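# Shelve floor cartons in the aisle's far-end shelving

## Task

Pick up every carton lying on the aisle floor and set each one onto a shelf of the final shelving section at the far end of the aisle (either side is fine). Each carton must rest directly on the shelf board, not stacked on another carton, sit level, and not overhang the shelf edge. The robot must not tip over or be left leaning, or the task fails.

## Robot and tools

Robot: TidyBot++, a base 0.54 m long, 0.50 m wide and 0.38 m tall on four driven casters, carrying a single seven-joint arm with a two-finger gripper. Since there is only one arm, every arm argument is a single set of values. The shoulder is 0.12 m ahead of the base centre and 0.68 m above the floor; the upper arm is 0.42 m, the forearm 0.31 m, and the hand 0.31 m from wrist to hand point. Cameras are base_camera and wrist_camera, which looks along the hand. The arm begins folded with the hand pointing down, reaching up to 0.08 m past the base front.

Frames, all in metres. Base frame: origin on the floor beneath the base centre, x ahead, y to the left, z upward. hand_pose and hand_target are reported in this frame. The hand point is midway between the closed finger pads. The hand's own z axis runs out along the fingers, and the fingers open and close along its y axis. Odometry frame: where the base frame was when the scene began. base_odometry is in that frame and counts wheel rotation only, so wheel slip shows up as travel. Heading is in rad, positive to the left, wrapped to -3.142..3.142. base_tilt is in degrees, positive when leaning forward or to the right.

move runs one action and can also take cameras and blocking. Its keys:
- base: an object with any of translate_m (forward positive, -2 to 2 m), strafe_m (left positive, -2 to 2 m), rotate_rad (counter-clockwise seen from above positive, -6.3 to 6.3 rad). All three are relative offsets, measured along the base axes from where the last state report placed it, or from its current spot if a move was still under way.
- joints: absolute angle targets by name. joint_1_rad (any angle; positive turns the arm clockwise seen from above, the opposite sense to heading), joint_2_rad -2.249..2.249, joint_3_rad any, joint_4_rad -2.579..2.579, joint_5_rad any, joint_6_rad -2.099..2.099, joint_7_rad any, all in rad. gripper_pos runs 0 (open, pads about 85 mm apart) to 1 (closed); the gap is roughly 85 x (1 - gripper_pos) mm. Unlimited joints go the shorter way, so a turn beyond half a revolution needs several steps.
- target: one list of seven numbers [x, y, z, qw, qx, qy, qz], an absolute hand pose in the base frame (metres, then a unit quaternion). Next to it, joints may hold only gripper_pos, or the call is refused.
- speeds: caps for this action only. translate_m and strafe_m 0.05 to 0.5 m/s (when both are used, state the speed under just one), rotate_rad 0.1 to 1.57 rad/s, gripper_pos 0.234 to 0.993 per s.
- min_time_s: 0.1 to 8 s, the shortest duration for each arm motion.
- cameras: a list of base_camera, wrist_camera or all; [] gives none; if omitted you get all images for an empty move and none otherwise.
- blocking: true or omitted returns once everything is at rest; false returns within about half a second while motion continues.
A move with no action simply reports state and images. Actions last at most 15 s; base moves time out after 14 s.

wait(seconds 0..10, cameras) lets time pass and returns early once motions have stopped. stop brakes all of your running motions. zoom_image(camera, region [x0, y0, x1, y1] in pixels from the top-left corner, no more than 504 wide or high) magnifies the latest image. read_manual only gives licence text. finished_scene(scene) closes the scene and must be the final call in a reply.

Result lines: base_status, joint_status and hand_status read moving, done, off_target (resting short of the target, possibly still pressing), or a stop: contact_stop or time_out. After a stop, the old target is discarded and later calls in the same reply are skipped. not_followed or "joint command not followed" with a cause line means a self-collision or reachability check blocked the targets; "pose unreachable" applies to target. torque_fault means a sensor overloaded, freezing the arm for 10 s. on_its_own lists what the robot did without being told. motor_effort gives percent of maximum, with the peak in brackets. Motor temperatures lists one value per arm joint; MOTOR HOT appears at 60 °C, and at 75 °C an over-temperature fault lets the arm sag for 30 to 60 s. ARM HIT signals a hard strike on the base or the arm itself. "earlier move" (through wait(0)) reports a non-blocking move.

Practical points. Joints can settle up to their tolerance away from the target. Fix this by sending last command plus (wanted minus read). For a hand target, add (wanted position minus hand_pose) to the previous target. The arm sags when carrying something, so never send a loaded joint its current reading; to hold still, send hand_target again. With the hand pointing down, it can only rise to about 0.94 m, and only close to the base. Low, forward-pointing targets near the base front can miss or hit the base. Closed fingertips extend about 19 mm beyond the hand point. When a carried carton touches a surface, hand_pose stops falling while efforts shift a little.

Things to avoid: dropping cartons or releasing them while they move; hitting shelves or walls hard; clamping a carton hard while it still rests on something; tipping over, for example when the arm snags above about 0.6 m as the base moves, reaches far out from the folded pose, or swings sideways while extended; and driving the base into obstacles, since it keeps pushing until it times out. Torque limits are 104.5 N m for joints 1 to 4 and 51.3 N m for joints 5 to 7. Loose objects may occasionally be nudged by something. Time continues while you think.

Each tool is called after "Emit:" as a command line: name --argument value for each argument, lists and objects as JSON in quotes; but a table of rows of numbers goes row by row, as --pt "numbers of a row", without its own name.

## Session

Emit:
move

Scene clock: 0.00 s.
Motor temperatures (°C): [41 34 29 31 42 44 37]
base_odometry: x=+0.000 y=+0.000 heading=+0.000
base_tilt: forward=-0.7 right=-0.3
base_status: not commanded
joint_positions: joint_1_rad=+0.014 joint_2_rad=-0.361 joint_3_rad=+3.102 joint_4_rad=-2.515 joint_5_rad=+0.036 joint_6_rad=-0.907 joint_7_rad=+1.563 gripper_pos=+0.000
joint_status: not commanded
motor_effort: joint_1_rad=-1 joint_2_rad=-1 joint_3_rad=+0 joint_4_rad=+12 joint_5_rad=+0 joint_6_rad=+2 joint_7_rad=+0
hand_pose: x=+0.2574 y=-0.0055 z=+0.5920 quat_wxyz=(+0.021, +0.999, +0.019, +0.040) (m; base frame)
hand_target: x=+0.2576 y=-0.0055 z=+0.5921 quat_wxyz=(+0.021, +0.999, +0.019, +0.040) (m; base frame)
hand_status: not commanded
pictures: base_camera, wrist_camera
Images, in order (width x height): base_camera 644x364, wrist_camera 644x476.

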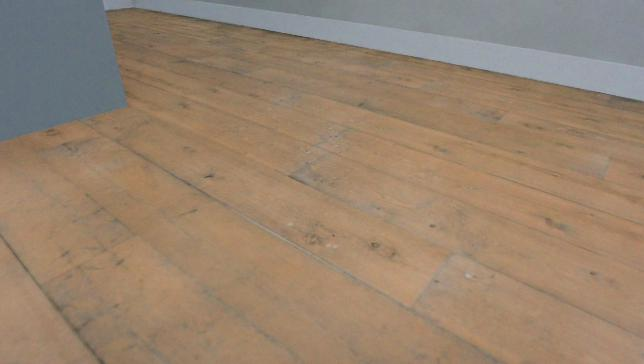

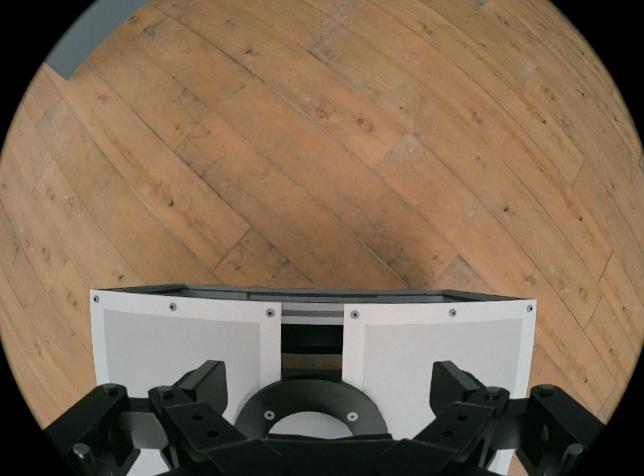

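Emit:
move --joints '{"joint_6_rad": 0.45}' --cameras '["all"]'

Scene clock: 10.80 s.
move: done
base_odometry: x=+0.000 y=+0.000 heading=+0.000
base_tilt: forward=-0.7 right=-0.3
base_status: not commanded
joint_positions: joint_1_rad=+0.014 joint_2_rad=-0.361 joint_3_rad=+3.102 joint_4_rad=-2.515 joint_5_rad=+0.036 joint_6_rad=+0.411 joint_7_rad=+1.563 gripper_pos=+0.000
joint_status: all done
motor_effort: joint_1_rad=-1(2) joint_2_rad=-6(6) joint_3_rad=+1(1) joint_4_rad=+16(17) joint_5_rad=-1(1) joint_6_rad=+10(10) joint_7_rad=+1(1)
hand_pose: x=+0.5386 y=+0.0179 z=+0.8485 quat_wxyz=(+0.000, +0.765, +0.028, +0.643)
hand_target: x=+0.5405 y=+0.0185 z=+0.8607 quat_wxyz=(+0.000, +0.752, +0.028, +0.658)
hand_status: not commanded
pictures: base_camera, wrist_camera
Images, in order (width x height): base_camera 644x364, wrist_camera 644x476.

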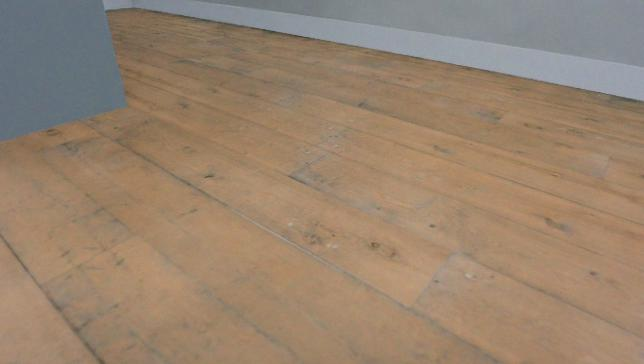

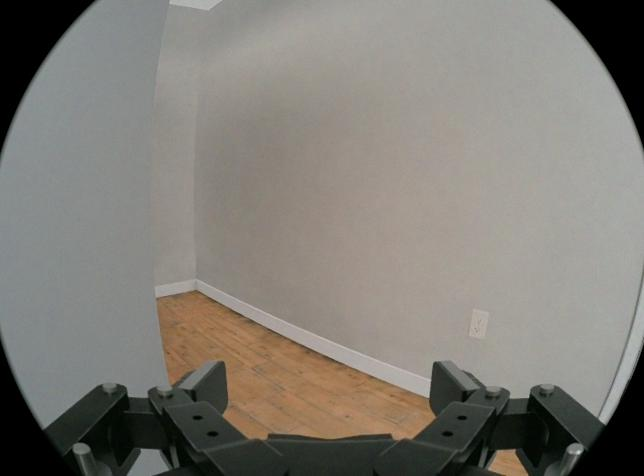

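Emit:
move --base '{"rotate_rad": -1.0}' --cameras '["all"]'

Emit:
move --base '{"rotate_rad": -1.0}' --cameras '["all"]'

Emit:
move --base '{"rotate_rad": -1.0}' --cameras '["all"]'

Scene clock: 20.10 s.
move: done
base_odometry: x=+0.000 y=+0.000 heading=-0.999
base_tilt: forward=-0.7 right=-0.3
base_status: done
joint_positions: joint_1_rad=+0.014 joint_2_rad=-0.361 joint_3_rad=+3.102 joint_4_rad=-2.515 joint_5_rad=+0.036 joint_6_rad=+0.411 joint_7_rad=+1.563 gripper_pos=+0.000
joint_status: not commanded
motor_effort: joint_1_rad=-1(2) joint_2_rad=-6(6) joint_3_rad=+0(1) joint_4_rad=+16(17) joint_5_rad=+0(1) joint_6_rad=+9(10) joint_7_rad=+0(1)
hand_pose: x=+0.5386 y=+0.0178 z=+0.8485 quat_wxyz=(+0.001, +0.765, +0.028, +0.644)
hand_target: x=+0.5405 y=+0.0185 z=+0.8607 quat_wxyz=(+0.000, +0.752, +0.028, +0.658)
hand_status: not commanded
pictures: base_camera, wrist_camera
Images, in order (width x height): base_camera 644x364, wrist_camera 644x476.

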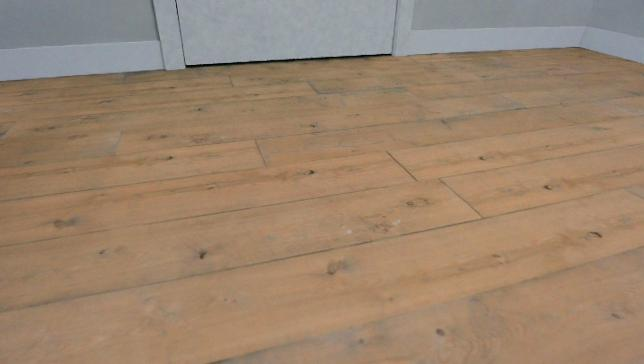

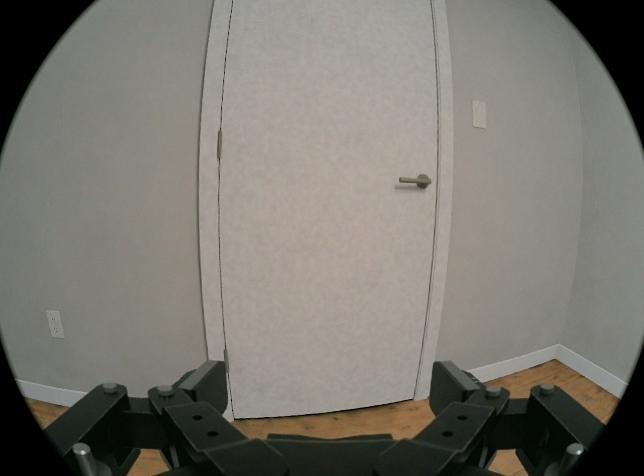

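Scene clock: 22.00 s.
move: done
base_odometry: x=+0.000 y=+0.000 heading=-1.998
base_tilt: forward=-0.7 right=-0.3
base_status: done
joint_positions: joint_1_rad=+0.014 joint_2_rad=-0.361 joint_3_rad=+3.103 joint_4_rad=-2.515 joint_5_rad=+0.036 joint_6_rad=+0.411 joint_7_rad=+1.563 gripper_pos=+0.000
joint_status: not commanded
motor_effort: joint_1_rad=-1(2) joint_2_rad=-6(7) joint_3_rad=+0(2) joint_4_rad=+17(17) joint_5_rad=+0(1) joint_6_rad=+9(10) joint_7_rad=+0(1)
hand_pose: x=+0.5386 y=+0.0177 z=+0.8485 quat_wxyz=(+0.001, +0.765, +0.027, +0.644)
hand_target: x=+0.5405 y=+0.0185 z=+0.8607 quat_wxyz=(+0.000, +0.752, +0.028, +0.658)
hand_status: not commanded
pictures: base_camera, wrist_camera
Images, in order (width x height): base_camera 644x364, wrist_camera 644x476.

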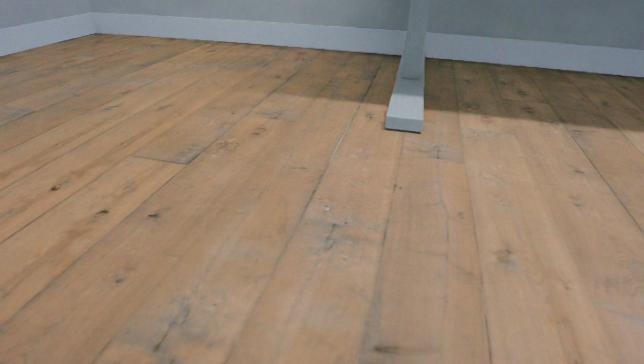

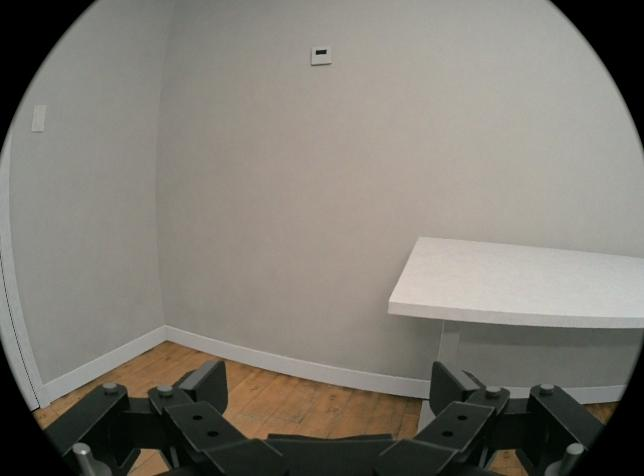

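Scene clock: 23.90 s.
move: done
base_odometry: x=+0.000 y=+0.000 heading=-2.997
base_tilt: forward=-0.7 right=-0.2
base_status: done
joint_positions: joint_1_rad=+0.014 joint_2_rad=-0.361 joint_3_rad=+3.103 joint_4_rad=-2.515 joint_5_rad=+0.036 joint_6_rad=+0.411 joint_7_rad=+1.563 gripper_pos=+0.000
joint_status: not commanded
motor_effort: joint_1_rad=-1(2) joint_2_rad=-6(7) joint_3_rad=+0(2) joint_4_rad=+16(17) joint_5_rad=-1(1) joint_6_rad=+9(10) joint_7_rad=+0(1)
hand_pose: x=+0.5386 y=+0.0176 z=+0.8485 quat_wxyz=(+0.001, +0.765, +0.027, +0.644)
hand_target: x=+0.5405 y=+0.0185 z=+0.8607 quat_wxyz=(+0.000, +0.752, +0.028, +0.658)
hand_status: not commanded
pictures: base_camera, wrist_camera
Images, in order (width x height): base_camera 644x364, wrist_camera 644x476.

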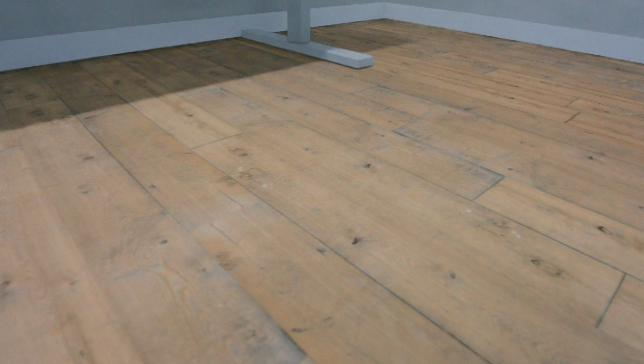

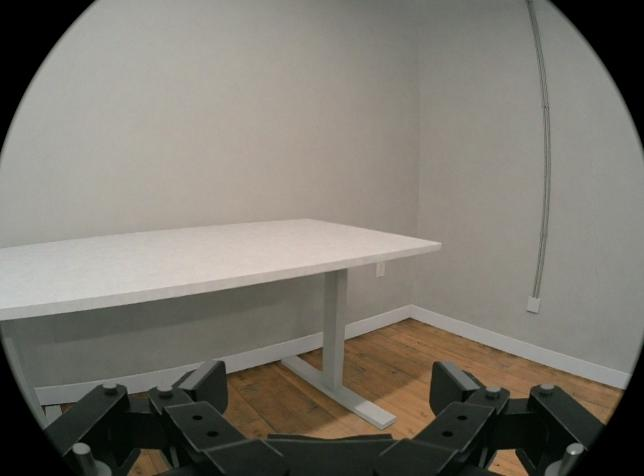

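Emit:
move --base '{"rotate_rad": -0.9}' --cameras '["all"]'

Emit:
move --base '{"rotate_rad": -0.7}' --cameras '["all"]'

Scene clock: 29.80 s.
move: done
base_odometry: x=+0.000 y=+0.000 heading=+2.387
base_tilt: forward=-0.7 right=-0.2
base_status: done
joint_positions: joint_1_rad=+0.014 joint_2_rad=-0.361 joint_3_rad=+3.103 joint_4_rad=-2.515 joint_5_rad=+0.036 joint_6_rad=+0.411 joint_7_rad=+1.563 gripper_pos=+0.000
joint_status: not commanded
motor_effort: joint_1_rad=-1(2) joint_2_rad=-6(7) joint_3_rad=+0(2) joint_4_rad=+16(17) joint_5_rad=+0(1) joint_6_rad=+10(10) joint_7_rad=+0(1)
hand_pose: x=+0.5386 y=+0.0176 z=+0.8486 quat_wxyz=(+0.001, +0.765, +0.027, +0.644)
hand_target: x=+0.5405 y=+0.0185 z=+0.8607 quat_wxyz=(+0.000, +0.752, +0.028, +0.658)
hand_status: not commanded
pictures: base_camera, wrist_camera
Images, in order (width x height): base_camera 644x364, wrist_camera 644x476.

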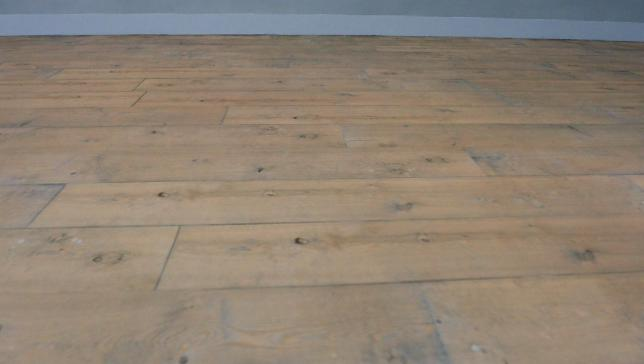

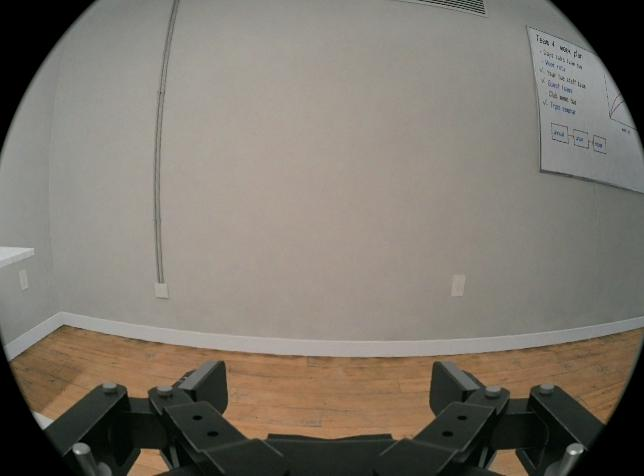

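Scene clock: 31.43 s.
move: done
base_odometry: x=+0.000 y=+0.000 heading=+1.688
base_tilt: forward=-0.7 right=-0.3
base_status: done
joint_positions: joint_1_rad=+0.014 joint_2_rad=-0.361 joint_3_rad=+3.103 joint_4_rad=-2.515 joint_5_rad=+0.036 joint_6_rad=+0.411 joint_7_rad=+1.563 gripper_pos=+0.000
joint_status: not commanded
motor_effort: joint_1_rad=-1(2) joint_2_rad=-6(6) joint_3_rad=+0(2) joint_4_rad=+16(18) joint_5_rad=+0(1) joint_6_rad=+9(10) joint_7_rad=+1(1)
hand_pose: x=+0.5386 y=+0.0175 z=+0.8486 quat_wxyz=(+0.001, +0.765, +0.027, +0.644)
hand_target: x=+0.5405 y=+0.0185 z=+0.8607 quat_wxyz=(+0.000, +0.752, +0.028, +0.658)
hand_status: not commanded
pictures: base_camera, wrist_camera
Images, in order (width x height): base_camera 644x364, wrist_camera 644x476.

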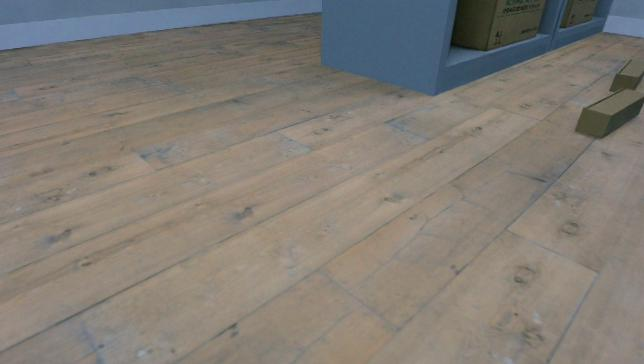

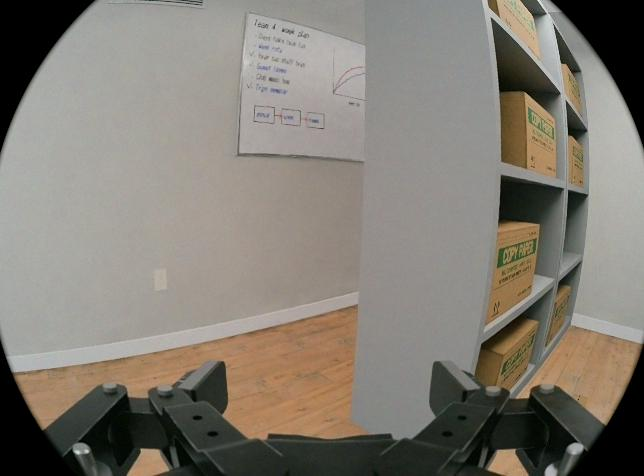

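Emit:
move --base '{"rotate_rad": -0.6}' --cameras '["all"]'

Emit:
move --base '{"rotate_rad": -0.5}' --cameras '["all"]'

Scene clock: 36.43 s.
move: done
base_odometry: x=+0.000 y=+0.000 heading=+1.089
base_tilt: forward=-0.6 right=-0.3
base_status: done
joint_positions: joint_1_rad=+0.014 joint_2_rad=-0.361 joint_3_rad=+3.103 joint_4_rad=-2.515 joint_5_rad=+0.036 joint_6_rad=+0.411 joint_7_rad=+1.563 gripper_pos=+0.000
joint_status: not commanded
motor_effort: joint_1_rad=-1(2) joint_2_rad=-6(7) joint_3_rad=+0(2) joint_4_rad=+16(17) joint_5_rad=+0(1) joint_6_rad=+9(10) joint_7_rad=+0(1)
hand_pose: x=+0.5387 y=+0.0175 z=+0.8486 quat_wxyz=(+0.001, +0.765, +0.027, +0.644)
hand_target: x=+0.5405 y=+0.0185 z=+0.8607 quat_wxyz=(+0.000, +0.752, +0.028, +0.658)
hand_status: not commanded
pictures: base_camera, wrist_camera
Images, in order (width x height): base_camera 644x364, wrist_camera 644x476.

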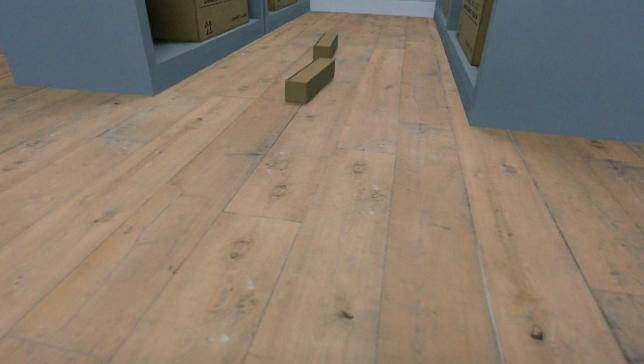

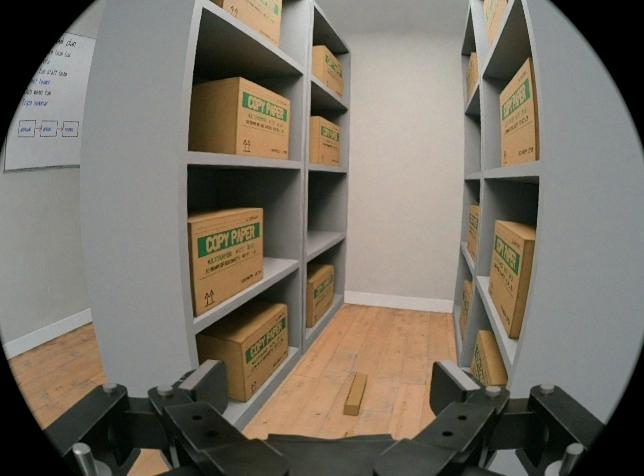

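Scene clock: 37.87 s.
move: done
base_odometry: x=+0.000 y=+0.000 heading=+0.590
base_tilt: forward=-0.7 right=-0.3
base_status: done
joint_positions: joint_1_rad=+0.014 joint_2_rad=-0.361 joint_3_rad=+3.103 joint_4_rad=-2.515 joint_5_rad=+0.036 joint_6_rad=+0.411 joint_7_rad=+1.563 gripper_pos=+0.000
joint_status: not commanded
motor_effort: joint_1_rad=+0(2) joint_2_rad=-6(7) joint_3_rad=+0(1) joint_4_rad=+17(17) joint_5_rad=+0(1) joint_6_rad=+10(10) joint_7_rad=+0(1)
hand_pose: x=+0.5387 y=+0.0174 z=+0.8486 quat_wxyz=(+0.001, +0.765, +0.027, +0.644)
hand_target: x=+0.5405 y=+0.0185 z=+0.8607 quat_wxyz=(+0.000, +0.752, +0.028, +0.658)
hand_status: not commanded
pictures: base_camera, wrist_camera
Images, in order (width x height): base_camera 644x364, wrist_camera 644x476.

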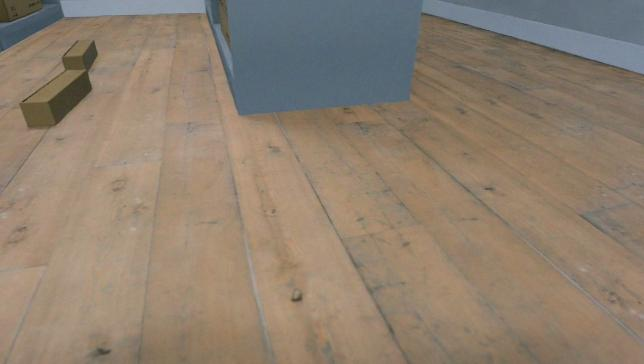

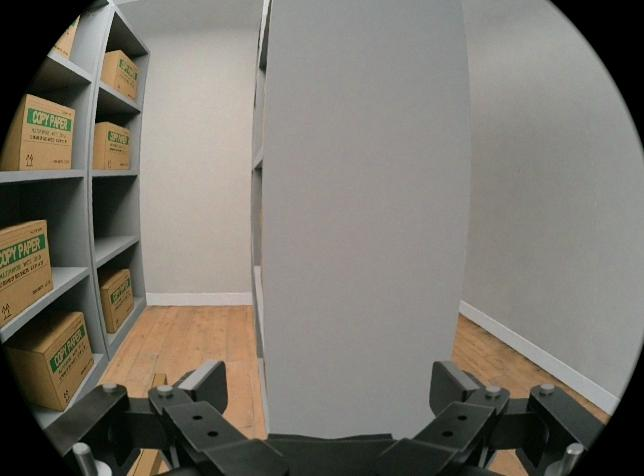

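Emit:
move --base '{"rotate_rad": 0.302}'

Emit:
move --base '{"strafe_m": 0.289}' --cameras '["all"]'

Scene clock: 188.70 s.
move: done
base_odometry: x=+0.000 y=+0.000 heading=+0.890
base_tilt: forward=-0.7 right=-0.2
base_status: done
joint_positions: joint_1_rad=+0.014 joint_2_rad=-0.361 joint_3_rad=+3.103 joint_4_rad=-2.515 joint_5_rad=+0.036 joint_6_rad=+0.411 joint_7_rad=+1.563 gripper_pos=+0.000
joint_status: not commanded
motor_effort: joint_1_rad=-1(2) joint_2_rad=-6(6) joint_3_rad=+0(1) joint_4_rad=+17(17) joint_5_rad=-1(2) joint_6_rad=+10(10) joint_7_rad=+0(1)
hand_pose: x=+0.5386 y=+0.0175 z=+0.8486 quat_wxyz=(+0.001, +0.765, +0.027, +0.644)
hand_target: x=+0.5405 y=+0.0185 z=+0.8607 quat_wxyz=(+0.000, +0.752, +0.028, +0.658)
hand_status: not commanded
pictures: none

Scene clock: 190.47 s.
move: done
base_odometry: x=-0.225 y=+0.182 heading=+0.890
base_tilt: forward=-0.7 right=-0.3
base_status: done
joint_positions: joint_1_rad=+0.014 joint_2_rad=-0.361 joint_3_rad=+3.102 joint_4_rad=-2.515 joint_5_rad=+0.036 joint_6_rad=+0.412 joint_7_rad=+1.563 gripper_pos=+0.000
joint_status: not commanded
motor_effort: joint_1_rad=+0(3) joint_2_rad=-6(6) joint_3_rad=+0(2) joint_4_rad=+16(17) joint_5_rad=-1(1) joint_6_rad=+10(10) joint_7_rad=+0(1)
hand_pose: x=+0.5386 y=+0.0180 z=+0.8486 quat_wxyz=(+0.000, +0.765, +0.028, +0.644)
hand_target: x=+0.5405 y=+0.0185 z=+0.8607 quat_wxyz=(+0.000, +0.752, +0.028, +0.658)
hand_status: not commanded
pictures: base_camera, wrist_camera
Images, in order (width x height): base_camera 644x364, wrist_camera 644x476.

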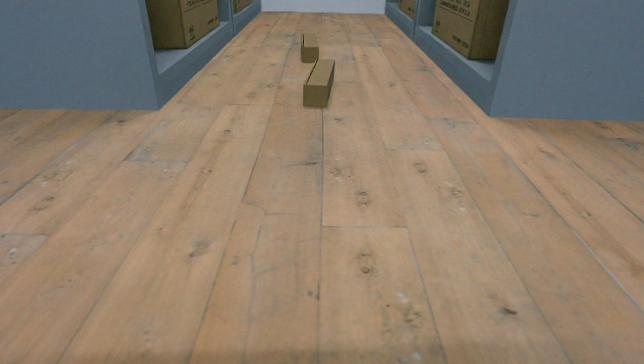

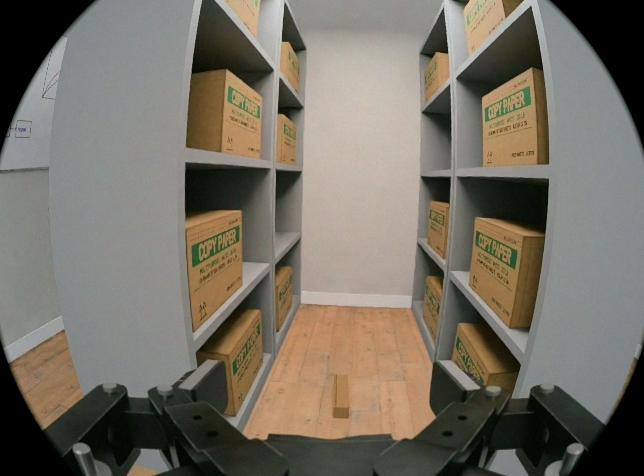

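Emit:
zoom_image --camera "base_camera" --region '[200, 0, 500, 170]'

Emit:
zoom_image --camera "wrist_camera" --region '[170, 100, 570, 440]'

Scaled by 1.680.

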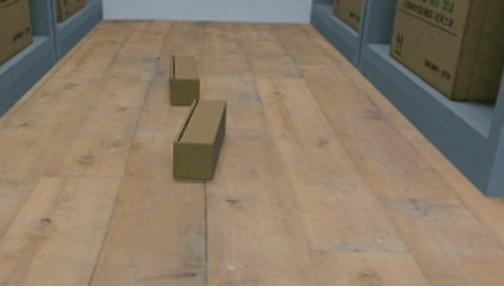

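Scaled by 1.260.

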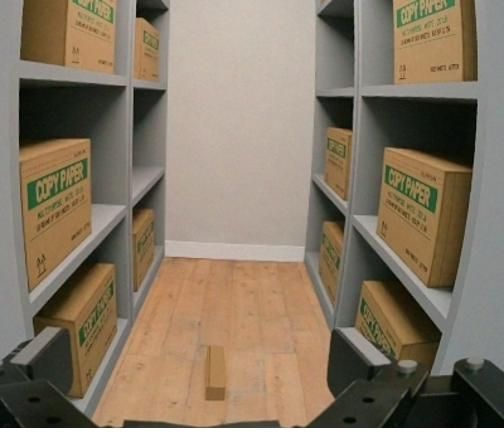

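Emit:
move --base '{"translate_m": 0.591, "strafe_m": 0.09, "rotate_rad": -0.115}' --cameras '["all"]'

Scene clock: 222.33 s.
move: done
base_odometry: x=+0.077 y=+0.698 heading=+0.774
base_tilt: forward=-0.6 right=-0.3
base_status: done
joint_positions: joint_1_rad=+0.014 joint_2_rad=-0.361 joint_3_rad=+3.102 joint_4_rad=-2.515 joint_5_rad=+0.036 joint_6_rad=+0.414 joint_7_rad=+1.563 gripper_pos=+0.000
joint_status: not commanded
motor_effort: joint_1_rad=-1(2) joint_2_rad=-6(9) joint_3_rad=+0(1) joint_4_rad=+16(18) joint_5_rad=-1(1) joint_6_rad=+9(10) joint_7_rad=+0(1)
hand_pose: x=+0.5388 y=+0.0179 z=+0.8491 quat_wxyz=(+0.000, +0.764, +0.028, +0.644)
hand_target: x=+0.5405 y=+0.0185 z=+0.8607 quat_wxyz=(+0.000, +0.752, +0.028, +0.658)
hand_status: not commanded
pictures: base_camera, wrist_camera
Images, in order (width x height): base_camera 644x364, wrist_camera 644x476.

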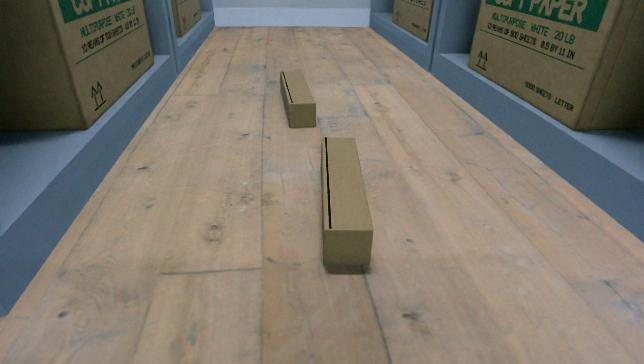

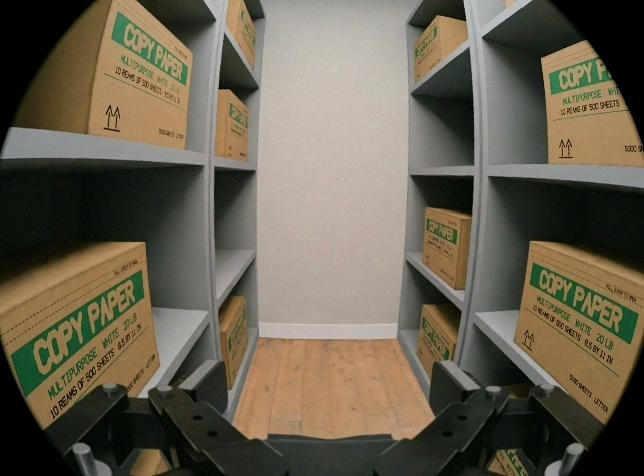

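Emit:
move --joints '{"joint_1_rad": 0.0, "joint_2_rad": 1.449, "joint_3_rad": 3.14, "joint_4_rad": -1.746, "joint_5_rad": 0.0, "joint_6_rad": 0.839, "joint_7_rad": 1.57}' --min_time_s 4 --cameras '["all"]'

Scene clock: 245.87 s.
move: done
base_odometry: x=+0.077 y=+0.698 heading=+0.774
base_tilt: forward=-0.6 right=-0.2
base_status: not commanded
joint_positions: joint_1_rad=+0.014 joint_2_rad=+1.401 joint_3_rad=+3.123 joint_4_rad=-1.767 joint_5_rad=+0.036 joint_6_rad=+0.798 joint_7_rad=+1.563 gripper_pos=+0.000
joint_status: all done
motor_effort: joint_1_rad=-1(2) joint_2_rad=-36(39) joint_3_rad=-2(3) joint_4_rad=+2(17) joint_5_rad=+0(2) joint_6_rad=+7(10) joint_7_rad=+0(1)
hand_pose: x=+0.7423 y=+0.0113 z=+0.2159 quat_wxyz=(-0.015, +0.926, +0.005, +0.376)
hand_target: x=+0.7400 y=+0.0022 z=+0.1990 quat_wxyz=(-0.001, +0.924, -0.001, +0.383)
hand_status: not commanded
pictures: base_camera, wrist_camera
Images, in order (width x height): base_camera 644x364, wrist_camera 644x476.

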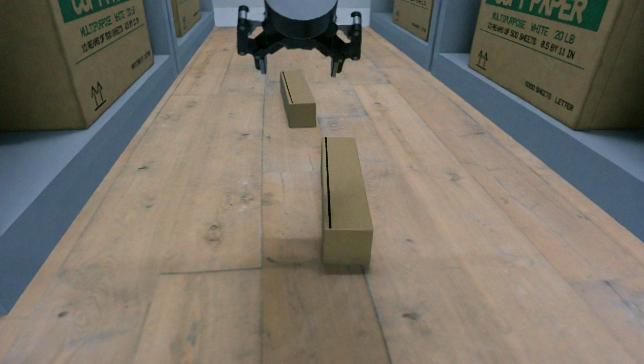

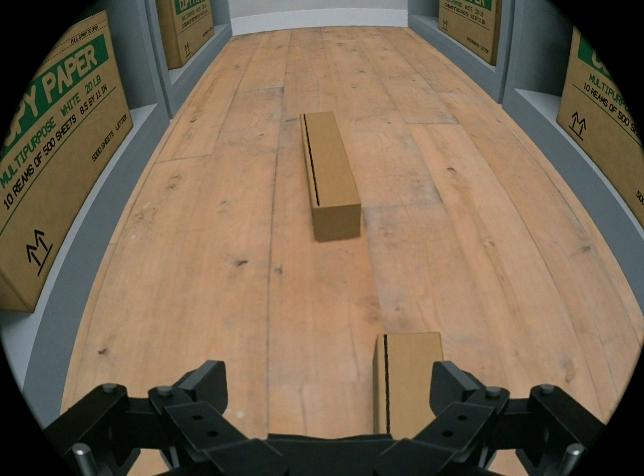

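Emit:
move --base '{"rotate_rad": -0.083}' --cameras '["all"]'

Scene clock: 286.50 s.
move: done
base_odometry: x=+0.078 y=+0.698 heading=+0.691
base_tilt: forward=-0.6 right=-0.2
base_status: done
joint_positions: joint_1_rad=+0.010 joint_2_rad=+1.401 joint_3_rad=+3.139 joint_4_rad=-1.767 joint_5_rad=+0.036 joint_6_rad=+0.799 joint_7_rad=+1.563 gripper_pos=+0.000
joint_status: not commanded
motor_effort: joint_1_rad=-1(5) joint_2_rad=-36(37) joint_3_rad=-1(4) joint_4_rad=+3(3) joint_5_rad=+0(1) joint_6_rad=+7(7) joint_7_rad=+0(1)
hand_pose: x=+0.7427 y=+0.0046 z=+0.2157 quat_wxyz=(-0.008, +0.926, +0.008, +0.377)
hand_target: x=+0.7400 y=+0.0022 z=+0.1990 quat_wxyz=(-0.001, +0.924, -0.001, +0.383)
hand_status: not commanded
pictures: base_camera, wrist_camera
Images, in order (width x height): base_camera 644x364, wrist_camera 644x476.

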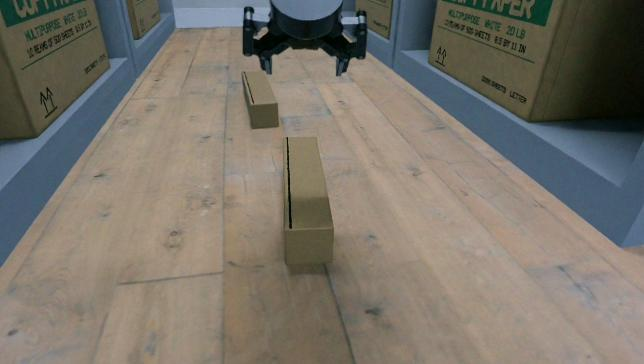

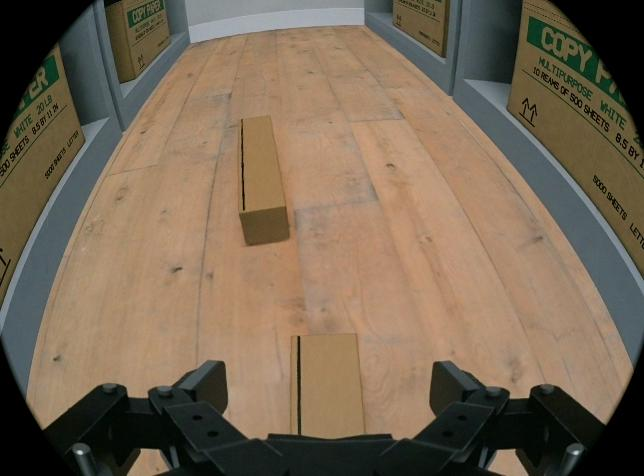

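Emit:
move --joints '{"joint_2_rad": 1.684, "joint_4_rad": -1.497, "joint_6_rad": 0.825}' --min_time_s 2 --cameras '["all"]'

Scene clock: 312.67 s.
move: done
base_odometry: x=+0.078 y=+0.698 heading=+0.691
base_tilt: forward=-0.6 right=-0.2
base_status: not commanded
joint_positions: joint_1_rad=+0.010 joint_2_rad=+1.628 joint_3_rad=+3.139 joint_4_rad=-1.518 joint_5_rad=+0.036 joint_6_rad=+0.799 joint_7_rad=+1.563 gripper_pos=+0.000
joint_status: all done
motor_effort: joint_1_rad=-1(2) joint_2_rad=-37(39) joint_3_rad=-1(2) joint_4_rad=+3(4) joint_5_rad=-1(1) joint_6_rad=+7(8) joint_7_rad=+0(1)
hand_pose: x=+0.7597 y=+0.0043 z=+0.1252 quat_wxyz=(-0.008, +0.922, +0.008, +0.387)
hand_target: x=+0.7448 y=+0.0021 z=+0.1001 quat_wxyz=(-0.001, +0.924, -0.001, +0.383)
hand_status: not commanded
pictures: base_camera, wrist_camera
Images, in order (width x height): base_camera 644x364, wrist_camera 644x476.

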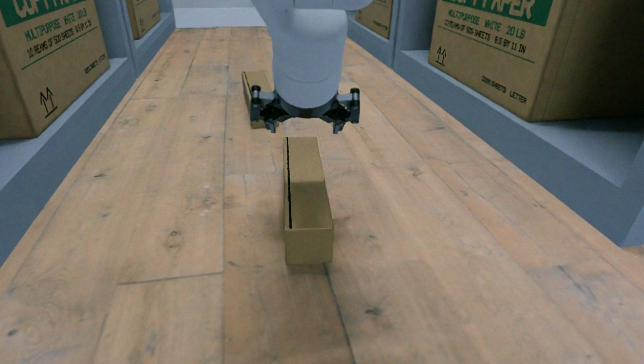

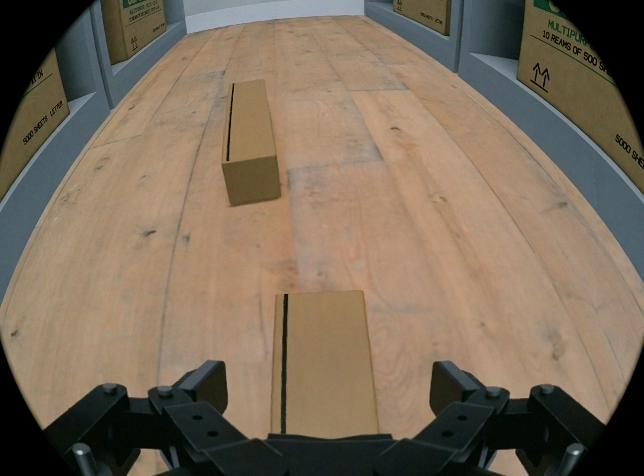

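Emit:
move --joints '{"joint_2_rad": 1.885, "joint_4_rad": -1.279, "joint_6_rad": 0.805}' --min_time_s 2.5 --cameras '["all"]'

Scene clock: 331.80 s.
move: done
base_odometry: x=+0.078 y=+0.698 heading=+0.691
base_tilt: forward=-0.7 right=-0.2
base_status: not commanded
joint_positions: joint_1_rad=+0.010 joint_2_rad=+1.828 joint_3_rad=+3.139 joint_4_rad=-1.301 joint_5_rad=+0.036 joint_6_rad=+0.799 joint_7_rad=+1.563 gripper_pos=+0.000
joint_status: all done
motor_effort: joint_1_rad=+0(2) joint_2_rad=-36(38) joint_3_rad=-1(2) joint_4_rad=+3(4) joint_5_rad=-1(1) joint_6_rad=+7(9) joint_7_rad=+0(1)
hand_pose: x=+0.7556 y=+0.0042 z=+0.0460 quat_wxyz=(-0.007, +0.919, +0.008, +0.395)
hand_target: x=+0.7316 y=+0.0020 z=+0.0168 quat_wxyz=(-0.001, +0.924, -0.001, +0.381)
hand_status: not commanded
pictures: base_camera, wrist_camera
Images, in order (width x height): base_camera 644x364, wrist_camera 644x476.

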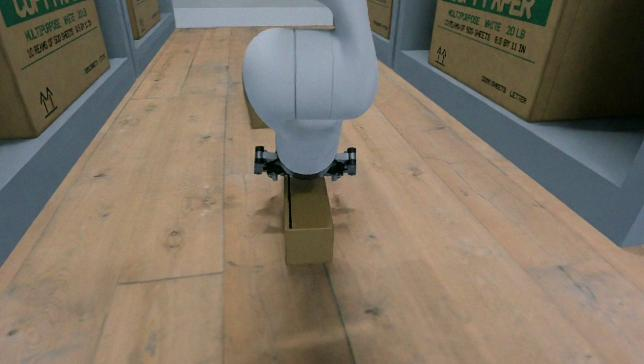

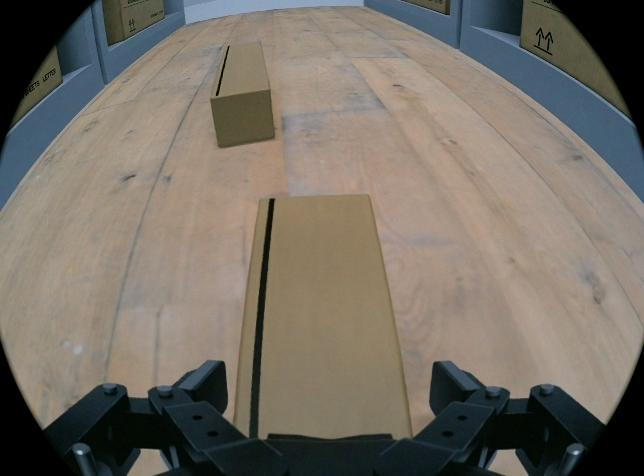

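Emit:
move --joints '{"joint_2_rad": 1.922, "joint_4_rad": -1.245, "joint_6_rad": 0.805}' --min_time_s 1.5 --cameras '["wrist_camera"]'

Scene clock: 346.90 s.
move: done
base_odometry: x=+0.078 y=+0.698 heading=+0.691
base_tilt: forward=-0.6 right=-0.3
base_status: not commanded
joint_positions: joint_1_rad=+0.010 joint_2_rad=+1.857 joint_3_rad=+3.139 joint_4_rad=-1.268 joint_5_rad=+0.036 joint_6_rad=+0.799 joint_7_rad=+1.563 gripper_pos=+0.000
joint_status: all done
motor_effort: joint_1_rad=+0(2) joint_2_rad=-35(37) joint_3_rad=-1(2) joint_4_rad=+2(4) joint_5_rad=-1(1) joint_6_rad=+7(8) joint_7_rad=+0(1)
hand_pose: x=+0.7549 y=+0.0041 z=+0.0357 quat_wxyz=(-0.007, +0.918, +0.008, +0.397)
hand_target: x=+0.7249 y=+0.0020 z=+0.0014 quat_wxyz=(-0.001, +0.925, -0.001, +0.380)
hand_status: not commanded
Images, in order (width x height): wrist_camera 644x476.

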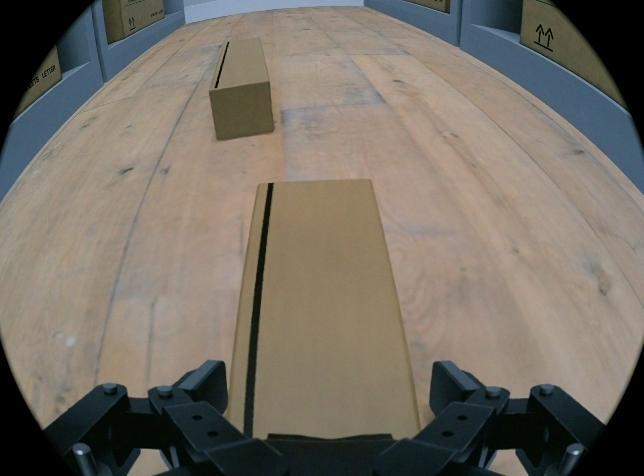

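Emit:
move --joints '{"gripper_pos": 0.27}' --speeds '{"gripper_pos": 0.234}' --cameras '["wrist_camera"]'

Emit:
move --joints '{"gripper_pos": 0.30}' --speeds '{"gripper_pos": 0.234}' --cameras '["wrist_camera"]'

Emit:
move --joints '{"gripper_pos": 0.32}' --speeds '{"gripper_pos": 0.234}' --cameras '["wrist_camera"]'

Scene clock: 360.87 s.
move: done
base_odometry: x=+0.078 y=+0.698 heading=+0.691
base_tilt: forward=-0.7 right=-0.2
base_status: not commanded
joint_positions: joint_1_rad=+0.009 joint_2_rad=+1.856 joint_3_rad=+3.139 joint_4_rad=-1.257 joint_5_rad=+0.036 joint_6_rad=+0.812 joint_7_rad=+1.563 gripper_pos=+0.268
joint_status: all done
motor_effort: joint_1_rad=+1(4) joint_2_rad=-27(35) joint_3_rad=+0(3) joint_4_rad=+3(4) joint_5_rad=-2(2) joint_6_rad=+2(7) joint_7_rad=+0(1)
hand_pose: x=+0.7636 y=+0.0043 z=+0.0415 quat_wxyz=(-0.007, +0.913, +0.008, +0.408)
hand_target: x=+0.7249 y=+0.0020 z=+0.0014 quat_wxyz=(-0.001, +0.925, -0.001, +0.380)
hand_status: not commanded
Images, in order (width x height): wrist_camera 644x476.

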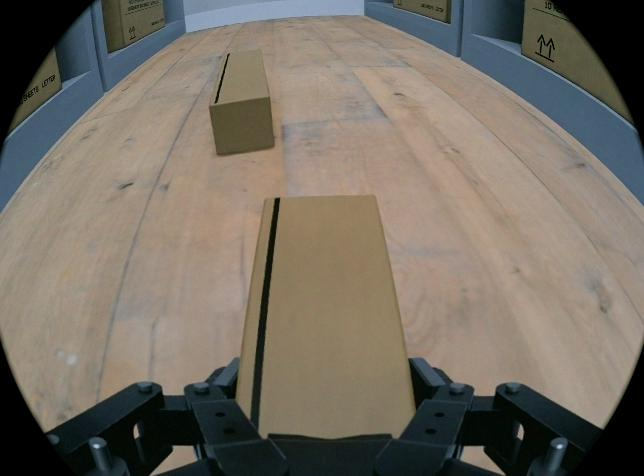

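Scene clock: 361.77 s.
move: done
base_odometry: x=+0.078 y=+0.698 heading=+0.691
base_tilt: forward=-0.6 right=-0.3
base_status: not commanded
joint_positions: joint_1_rad=+0.009 joint_2_rad=+1.856 joint_3_rad=+3.139 joint_4_rad=-1.255 joint_5_rad=+0.036 joint_6_rad=+0.813 joint_7_rad=+1.563 gripper_pos=+0.298
joint_status: all done
motor_effort: joint_1_rad=+1(2) joint_2_rad=-27(28) joint_3_rad=+0(1) joint_4_rad=+2(3) joint_5_rad=-1(2) joint_6_rad=+2(2) joint_7_rad=+0(0)
hand_pose: x=+0.7645 y=+0.0045 z=+0.0420 quat_wxyz=(-0.007, +0.912, +0.008, +0.409)
hand_target: x=+0.7249 y=+0.0020 z=+0.0014 quat_wxyz=(-0.001, +0.925, -0.001, +0.380)
hand_status: not commanded
Images, in order (width x height): wrist_camera 644x476.

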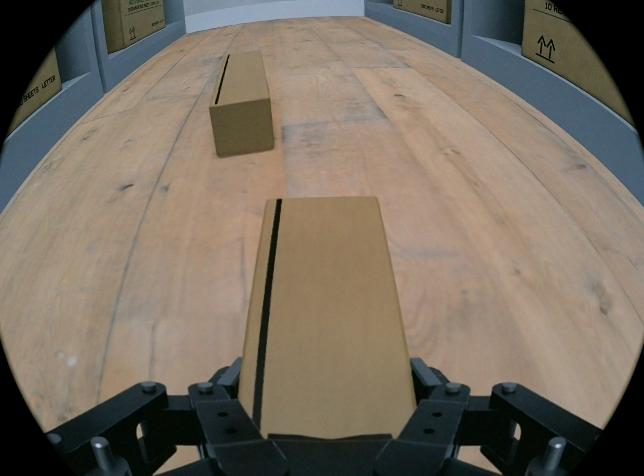

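Scene clock: 362.67 s.
move: done
base_odometry: x=+0.078 y=+0.698 heading=+0.691
base_tilt: forward=-0.7 right=-0.3
base_status: not commanded
joint_positions: joint_1_rad=+0.009 joint_2_rad=+1.856 joint_3_rad=+3.139 joint_4_rad=-1.254 joint_5_rad=+0.036 joint_6_rad=+0.813 joint_7_rad=+1.563 gripper_pos=+0.318
joint_status: all done
motor_effort: joint_1_rad=+0(2) joint_2_rad=-28(28) joint_3_rad=-1(1) joint_4_rad=+2(3) joint_5_rad=-1(2) joint_6_rad=+3(3) joint_7_rad=+0(1)
hand_pose: x=+0.7653 y=+0.0047 z=+0.0424 quat_wxyz=(-0.007, +0.912, +0.008, +0.410)
hand_target: x=+0.7249 y=+0.0020 z=+0.0014 quat_wxyz=(-0.001, +0.925, -0.001, +0.380)
hand_status: not commanded
Images, in order (width x height): wrist_camera 644x476.

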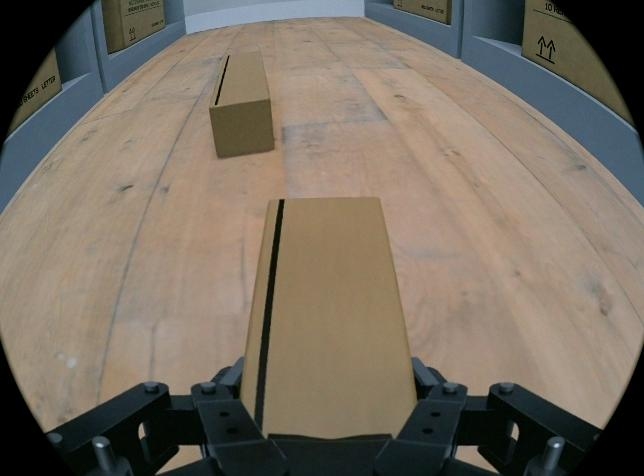

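Emit:
move --joints '{"joint_2_rad": 1.885}' --cameras '[]'

Emit:
move --joints '{"gripper_pos": 0.33}' --speeds '{"gripper_pos": 0.234}' --cameras '[]'

Emit:
move --joints '{"gripper_pos": 0.34}' --speeds '{"gripper_pos": 0.234}' --cameras '["wrist_camera"]'

Scene clock: 379.17 s.
move: done
base_odometry: x=+0.078 y=+0.698 heading=+0.691
base_tilt: forward=-0.6 right=-0.3
base_status: not commanded
joint_positions: joint_1_rad=+0.009 joint_2_rad=+1.856 joint_3_rad=+3.139 joint_4_rad=-1.254 joint_5_rad=+0.036 joint_6_rad=+0.813 joint_7_rad=+1.563 gripper_pos=+0.318
joint_status: all done
motor_effort: joint_1_rad=+0(1) joint_2_rad=-31(31) joint_3_rad=-2(2) joint_4_rad=+2(3) joint_5_rad=-1(1) joint_6_rad=+4(4) joint_7_rad=-1(1)
hand_pose: x=+0.7659 y=+0.0047 z=+0.0430 quat_wxyz=(-0.007, +0.912, +0.008, +0.410)
hand_target: x=+0.7497 y=+0.0020 z=+0.0243 quat_wxyz=(-0.001, +0.918, -0.001, +0.397)
hand_status: not commanded

Scene clock: 380.03 s.
move: done
base_odometry: x=+0.078 y=+0.698 heading=+0.691
base_tilt: forward=-0.6 right=-0.3
base_status: not commanded
joint_positions: joint_1_rad=+0.009 joint_2_rad=+1.856 joint_3_rad=+3.139 joint_4_rad=-1.254 joint_5_rad=+0.036 joint_6_rad=+0.813 joint_7_rad=+1.563 gripper_pos=+0.329
joint_status: all done
motor_effort: joint_1_rad=+1(1) joint_2_rad=-29(31) joint_3_rad=+0(1) joint_4_rad=+1(3) joint_5_rad=-1(2) joint_6_rad=+3(4) joint_7_rad=+0(1)
hand_pose: x=+0.7659 y=+0.0047 z=+0.0430 quat_wxyz=(-0.007, +0.912, +0.008, +0.410)
hand_target: x=+0.7497 y=+0.0020 z=+0.0243 quat_wxyz=(-0.001, +0.918, -0.001, +0.397)
hand_status: not commanded

Scene clock: 380.83 s.
move: done
base_odometry: x=+0.078 y=+0.698 heading=+0.691
base_tilt: forward=-0.6 right=-0.3
base_status: not commanded
joint_positions: joint_1_rad=+0.009 joint_2_rad=+1.856 joint_3_rad=+3.139 joint_4_rad=-1.254 joint_5_rad=+0.036 joint_6_rad=+0.813 joint_7_rad=+1.563 gripper_pos=+0.336
joint_status: all done
motor_effort: joint_1_rad=+0(1) joint_2_rad=-28(29) joint_3_rad=-1(1) joint_4_rad=+1(3) joint_5_rad=-1(1) joint_6_rad=+3(4) joint_7_rad=+0(0)
hand_pose: x=+0.7659 y=+0.0047 z=+0.0430 quat_wxyz=(-0.007, +0.912, +0.008, +0.410)
hand_target: x=+0.7497 y=+0.0020 z=+0.0243 quat_wxyz=(-0.001, +0.918, -0.001, +0.397)
hand_status: not commanded
Images, in order (width x height): wrist_camera 644x476.

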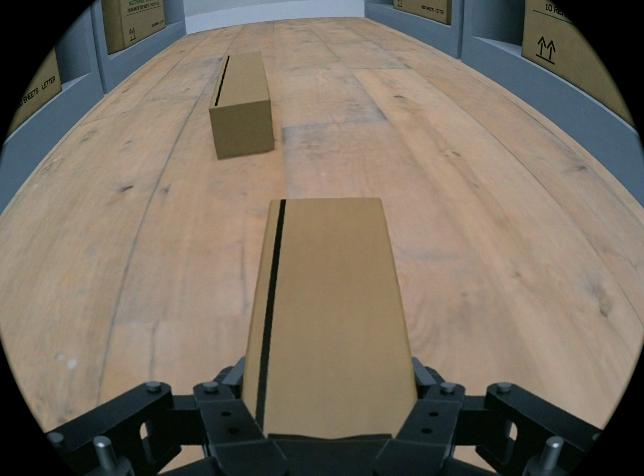

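Emit:
move --joints '{"gripper_pos": 0.35}' --speeds '{"gripper_pos": 0.234}' --cameras '["wrist_camera"]'

Scene clock: 385.40 s.
move: done
base_odometry: x=+0.078 y=+0.698 heading=+0.691
base_tilt: forward=-0.6 right=-0.3
base_status: not commanded
joint_positions: joint_1_rad=+0.009 joint_2_rad=+1.856 joint_3_rad=+3.139 joint_4_rad=-1.254 joint_5_rad=+0.036 joint_6_rad=+0.813 joint_7_rad=+1.563 gripper_pos=+0.349
joint_status: all done
motor_effort: joint_1_rad=-1(2) joint_2_rad=-26(28) joint_3_rad=-1(2) joint_4_rad=+2(3) joint_5_rad=-1(1) joint_6_rad=+1(3) joint_7_rad=+0(1)
hand_pose: x=+0.7659 y=+0.0047 z=+0.0430 quat_wxyz=(-0.007, +0.912, +0.008, +0.410)
hand_target: x=+0.7497 y=+0.0020 z=+0.0243 quat_wxyz=(-0.001, +0.918, -0.001, +0.397)
hand_status: not commanded
Images, in order (width x height): wrist_camera 644x476.

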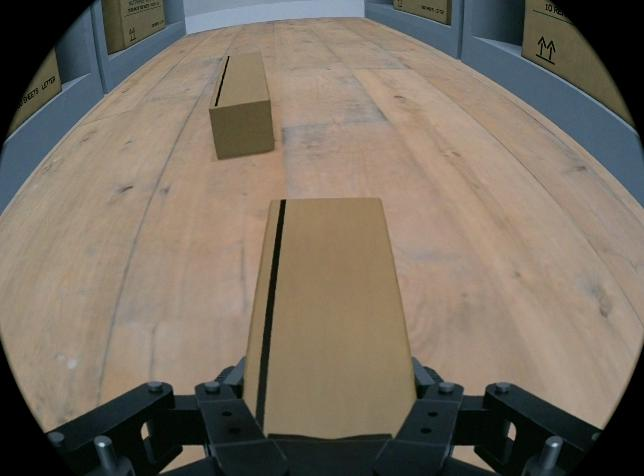

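Emit:
move --joints '{"gripper_pos": 0.365}' --speeds '{"gripper_pos": 0.234}' --cameras '["wrist_camera"]'

Emit:
move --joints '{"gripper_pos": 0.38}' --speeds '{"gripper_pos": 0.234}' --cameras '["wrist_camera"]'

Scene clock: 390.60 s.
move: done
base_odometry: x=+0.078 y=+0.698 heading=+0.691
base_tilt: forward=-0.6 right=-0.3
base_status: not commanded
joint_positions: joint_1_rad=+0.009 joint_2_rad=+1.855 joint_3_rad=+3.139 joint_4_rad=-1.254 joint_5_rad=+0.036 joint_6_rad=+0.813 joint_7_rad=+1.563 gripper_pos=+0.361
joint_status: all done
motor_effort: joint_1_rad=-1(2) joint_2_rad=-26(27) joint_3_rad=-1(2) joint_4_rad=+2(3) joint_5_rad=-1(1) joint_6_rad=+1(1) joint_7_rad=+0(0)
hand_pose: x=+0.7660 y=+0.0047 z=+0.0431 quat_wxyz=(-0.007, +0.912, +0.008, +0.410)
hand_target: x=+0.7497 y=+0.0020 z=+0.0243 quat_wxyz=(-0.001, +0.918, -0.001, +0.397)
hand_status: not commanded
Images, in order (width x height): wrist_camera 644x476.

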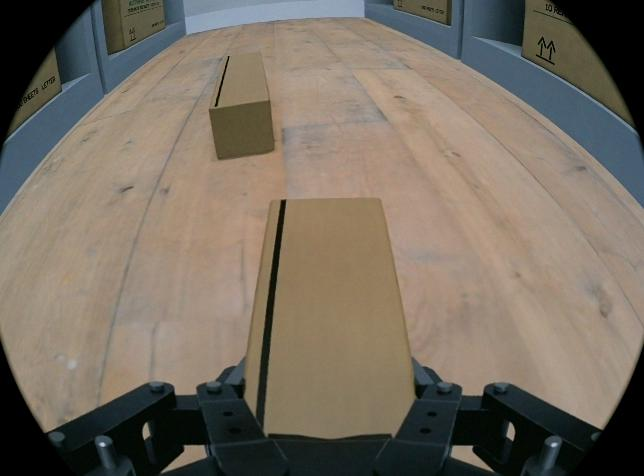

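Scene clock: 391.27 s.
move: off_target
base_odometry: x=+0.078 y=+0.698 heading=+0.691
base_tilt: forward=-0.6 right=-0.2
base_status: not commanded
joint_positions: joint_1_rad=+0.009 joint_2_rad=+1.855 joint_3_rad=+3.139 joint_4_rad=-1.254 joint_5_rad=+0.036 joint_6_rad=+0.813 joint_7_rad=+1.563 gripper_pos=+0.363
joint_status: gripper_pos off_target (ended at +0.363, target +0.380)
motor_effort: joint_1_rad=-1(2) joint_2_rad=-26(27) joint_3_rad=-1(2) joint_4_rad=+3(3) joint_5_rad=-1(1) joint_6_rad=+2(2) joint_7_rad=+0(1)
hand_pose: x=+0.7661 y=+0.0047 z=+0.0432 quat_wxyz=(-0.007, +0.912, +0.008, +0.410)
hand_target: x=+0.7497 y=+0.0020 z=+0.0243 quat_wxyz=(-0.001, +0.918, -0.001, +0.397)
hand_status: not commanded
Images, in order (width x height): wrist_camera 644x476.

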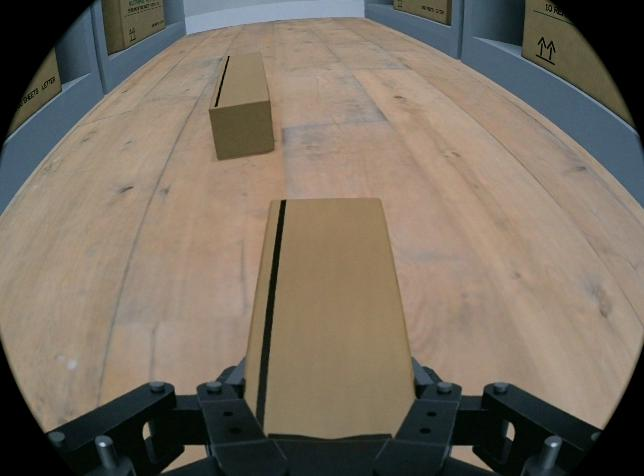

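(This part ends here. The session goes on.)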